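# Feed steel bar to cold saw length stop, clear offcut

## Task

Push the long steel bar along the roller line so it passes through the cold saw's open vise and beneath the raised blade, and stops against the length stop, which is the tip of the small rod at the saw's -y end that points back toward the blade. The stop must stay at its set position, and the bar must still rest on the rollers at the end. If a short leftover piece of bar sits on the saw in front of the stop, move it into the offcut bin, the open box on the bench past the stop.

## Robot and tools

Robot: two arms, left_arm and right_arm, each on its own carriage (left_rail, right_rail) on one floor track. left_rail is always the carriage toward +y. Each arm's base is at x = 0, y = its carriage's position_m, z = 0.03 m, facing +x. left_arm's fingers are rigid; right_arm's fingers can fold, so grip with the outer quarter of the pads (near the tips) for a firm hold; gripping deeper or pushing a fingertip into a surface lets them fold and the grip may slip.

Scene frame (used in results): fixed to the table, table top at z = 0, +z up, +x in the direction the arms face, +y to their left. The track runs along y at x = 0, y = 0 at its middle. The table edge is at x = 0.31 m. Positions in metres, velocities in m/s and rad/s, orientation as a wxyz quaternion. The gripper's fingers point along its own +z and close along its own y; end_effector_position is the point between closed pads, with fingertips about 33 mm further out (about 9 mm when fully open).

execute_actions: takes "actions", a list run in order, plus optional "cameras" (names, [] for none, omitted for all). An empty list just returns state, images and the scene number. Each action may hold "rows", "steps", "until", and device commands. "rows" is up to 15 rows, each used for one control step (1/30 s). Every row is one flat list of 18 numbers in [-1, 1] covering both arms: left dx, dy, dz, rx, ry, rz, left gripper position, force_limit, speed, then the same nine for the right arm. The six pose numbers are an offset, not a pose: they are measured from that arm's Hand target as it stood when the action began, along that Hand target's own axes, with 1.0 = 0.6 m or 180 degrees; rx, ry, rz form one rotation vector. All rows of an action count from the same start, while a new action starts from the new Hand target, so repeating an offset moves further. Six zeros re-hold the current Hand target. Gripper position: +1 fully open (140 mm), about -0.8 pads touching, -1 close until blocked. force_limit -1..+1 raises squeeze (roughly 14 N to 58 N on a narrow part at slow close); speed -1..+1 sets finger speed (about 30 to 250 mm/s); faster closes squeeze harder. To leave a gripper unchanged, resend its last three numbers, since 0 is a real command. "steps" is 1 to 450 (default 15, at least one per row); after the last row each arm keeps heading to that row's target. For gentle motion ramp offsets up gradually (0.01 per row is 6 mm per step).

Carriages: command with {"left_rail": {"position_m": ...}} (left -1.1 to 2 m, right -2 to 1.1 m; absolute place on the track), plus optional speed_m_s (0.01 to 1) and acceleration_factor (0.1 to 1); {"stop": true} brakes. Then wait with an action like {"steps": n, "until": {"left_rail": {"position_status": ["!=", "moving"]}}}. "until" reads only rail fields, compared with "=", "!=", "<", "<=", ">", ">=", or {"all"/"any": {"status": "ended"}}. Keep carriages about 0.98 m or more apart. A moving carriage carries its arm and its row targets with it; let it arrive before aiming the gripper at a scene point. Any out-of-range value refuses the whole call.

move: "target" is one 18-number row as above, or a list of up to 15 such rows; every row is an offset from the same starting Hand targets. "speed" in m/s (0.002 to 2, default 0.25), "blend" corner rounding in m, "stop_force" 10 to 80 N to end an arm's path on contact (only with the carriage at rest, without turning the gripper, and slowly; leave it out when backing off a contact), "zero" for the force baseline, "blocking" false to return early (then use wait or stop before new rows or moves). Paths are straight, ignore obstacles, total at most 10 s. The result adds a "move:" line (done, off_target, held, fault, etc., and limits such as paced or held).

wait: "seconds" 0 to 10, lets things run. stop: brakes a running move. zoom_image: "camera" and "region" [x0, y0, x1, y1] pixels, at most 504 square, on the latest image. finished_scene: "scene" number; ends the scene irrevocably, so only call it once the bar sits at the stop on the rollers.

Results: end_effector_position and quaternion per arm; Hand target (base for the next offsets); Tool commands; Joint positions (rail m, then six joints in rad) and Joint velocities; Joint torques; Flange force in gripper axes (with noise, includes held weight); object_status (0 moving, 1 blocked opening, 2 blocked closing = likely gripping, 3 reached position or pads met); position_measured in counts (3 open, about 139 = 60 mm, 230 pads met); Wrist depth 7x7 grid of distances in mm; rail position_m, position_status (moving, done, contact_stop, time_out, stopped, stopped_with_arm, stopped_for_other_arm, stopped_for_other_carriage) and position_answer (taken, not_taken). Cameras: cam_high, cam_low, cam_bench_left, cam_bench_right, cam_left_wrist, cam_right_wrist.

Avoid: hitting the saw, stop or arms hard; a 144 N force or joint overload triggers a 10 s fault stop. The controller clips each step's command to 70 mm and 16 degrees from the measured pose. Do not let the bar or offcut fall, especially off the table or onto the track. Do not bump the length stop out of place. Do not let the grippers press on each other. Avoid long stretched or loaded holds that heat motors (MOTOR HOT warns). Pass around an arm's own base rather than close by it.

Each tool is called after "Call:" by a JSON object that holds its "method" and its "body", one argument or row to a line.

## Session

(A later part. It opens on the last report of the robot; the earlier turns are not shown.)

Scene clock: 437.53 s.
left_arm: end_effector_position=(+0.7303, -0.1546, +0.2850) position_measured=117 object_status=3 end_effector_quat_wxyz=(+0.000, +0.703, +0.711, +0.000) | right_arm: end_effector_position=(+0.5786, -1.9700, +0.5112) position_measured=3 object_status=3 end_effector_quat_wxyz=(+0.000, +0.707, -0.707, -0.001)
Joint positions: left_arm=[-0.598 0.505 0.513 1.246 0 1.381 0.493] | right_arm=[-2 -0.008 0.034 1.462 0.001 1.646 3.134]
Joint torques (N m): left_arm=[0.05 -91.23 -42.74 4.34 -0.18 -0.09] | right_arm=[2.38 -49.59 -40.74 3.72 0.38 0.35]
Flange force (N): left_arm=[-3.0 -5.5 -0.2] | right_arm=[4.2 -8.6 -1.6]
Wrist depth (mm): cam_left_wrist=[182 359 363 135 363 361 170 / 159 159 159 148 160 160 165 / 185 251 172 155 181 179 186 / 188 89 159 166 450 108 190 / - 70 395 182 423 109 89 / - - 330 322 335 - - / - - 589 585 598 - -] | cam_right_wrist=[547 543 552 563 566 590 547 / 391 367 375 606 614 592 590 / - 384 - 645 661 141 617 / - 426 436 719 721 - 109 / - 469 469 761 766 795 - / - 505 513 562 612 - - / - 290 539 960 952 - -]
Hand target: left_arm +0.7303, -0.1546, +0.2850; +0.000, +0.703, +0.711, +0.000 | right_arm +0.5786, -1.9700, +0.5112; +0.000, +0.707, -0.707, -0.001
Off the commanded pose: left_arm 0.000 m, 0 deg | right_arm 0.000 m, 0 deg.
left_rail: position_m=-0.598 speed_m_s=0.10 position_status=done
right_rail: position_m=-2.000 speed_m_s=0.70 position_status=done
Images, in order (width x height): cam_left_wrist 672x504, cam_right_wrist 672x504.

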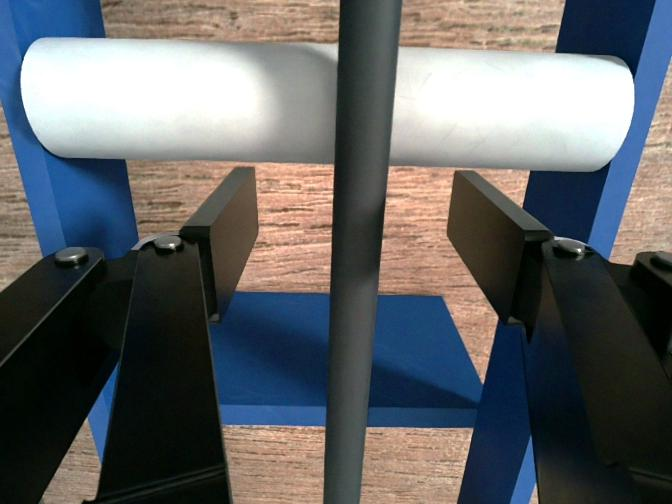

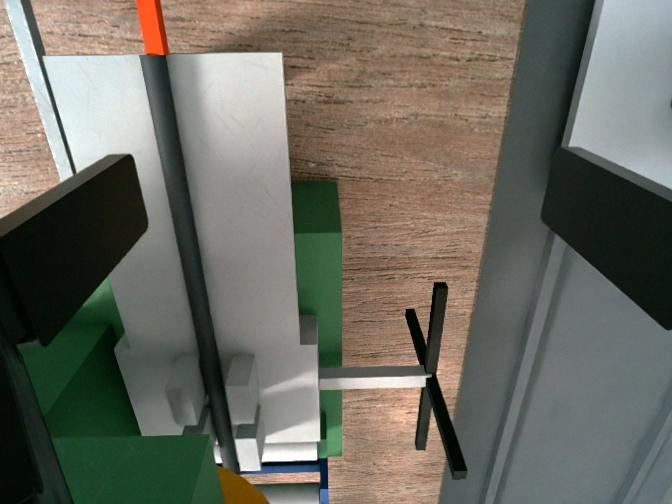

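Call:
{"method": "execute_actions", "body": {
  "actions": [
    {"rows":[[0,0,-0.03,0,0,0,0.1,0,0.5,0,0,0,0,0,0,1,-1,0],[0,0,-0.06,0,0,0,0.1,0,0.5,0,0,0,0,0,0,1,-1,0],[0,0,-0.09,0,0,0,0.1,0,0.5,0,0,0,0,0,0,1,-1,0],[0,0,-0.12,0,0,0,0.1,0,0.5,0,0,0,0,0,0,1,-1,0],[0,0,-0.15,0,0,0,0.1,0,0.5,0,0,0,0,0,0,1,-1,0]],"steps":20}
  ],
  "cameras": ["cam_right_wrist","cam_left_wrist"]
}}

Scene clock: 442.03 s.
left_arm: end_effector_position=(+0.7302, -0.1546, +0.3750) position_measured=117 object_status=3 end_effector_quat_wxyz=(+0.000, +0.703, +0.711, +0.000) | right_arm: end_effector_position=(+0.5786, -1.9700, +0.5112) position_measured=3 object_status=3 end_effector_quat_wxyz=(+0.000, +0.707, -0.707, -0.001)
Joint positions: left_arm=[-0.598 0.505 0.496 1.112 0 1.534 0.493] | right_arm=[-2 -0.008 0.034 1.462 0.001 1.646 3.134]
Joint torques (N m): left_arm=[0.25 -90.69 -43.29 4.41 -0.17 -0.12] | right_arm=[2.12 -49.08 -40.68 3.75 0.42 0.27]
Flange force (N): left_arm=[-2.8 -4.9 0.6] | right_arm=[3.8 -7.9 -1.6]
Wrist depth (mm): cam_left_wrist=[450 244 442 241 446 254 452 / 480 249 248 242 246 255 484 / 515 293 497 501 507 319 512 / 545 89 158 511 542 108 544 / - 70 422 414 431 109 89 / - - 649 626 632 - - / - - 370 366 372 - -] | cam_right_wrist=[541 542 555 564 570 581 544 / 393 363 368 607 606 619 586 / 403 383 402 646 659 643 614 / - 428 429 708 725 749 109 / - 476 486 771 779 829 829 / - 494 507 558 612 832 - / - - 563 948 972 - -]
Hand target: left_arm +0.7302, -0.1547, +0.3750; +0.000, +0.703, +0.711, +0.000 | right_arm +0.5786, -1.9700, +0.5112; +0.000, +0.707, -0.707, -0.001
Off the commanded pose: left_arm 0.000 m, 0 deg | right_arm 0.000 m, 0 deg.
left_rail: position_m=-0.598 speed_m_s=0.10 position_status=done
right_rail: position_m=-2.000 speed_m_s=0.70 position_status=done
Images, in order (width x height): cam_left_wrist 672x504, cam_right_wrist 672x504.

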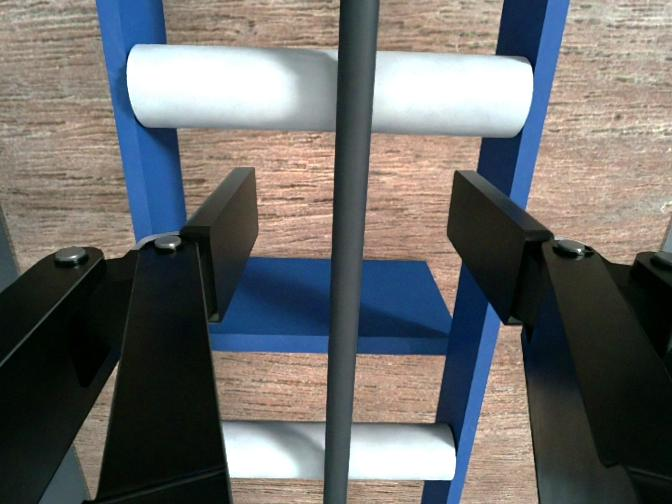

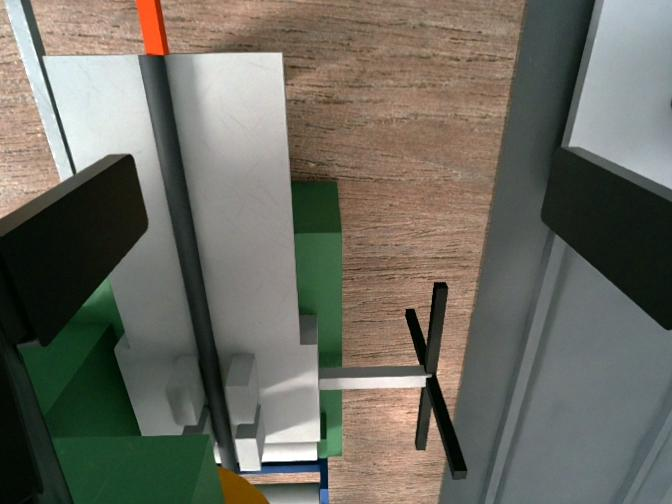

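Call:
{"method": "finished_scene", "body": {
  "scene": 2
}}

The scene is finished: the task was done.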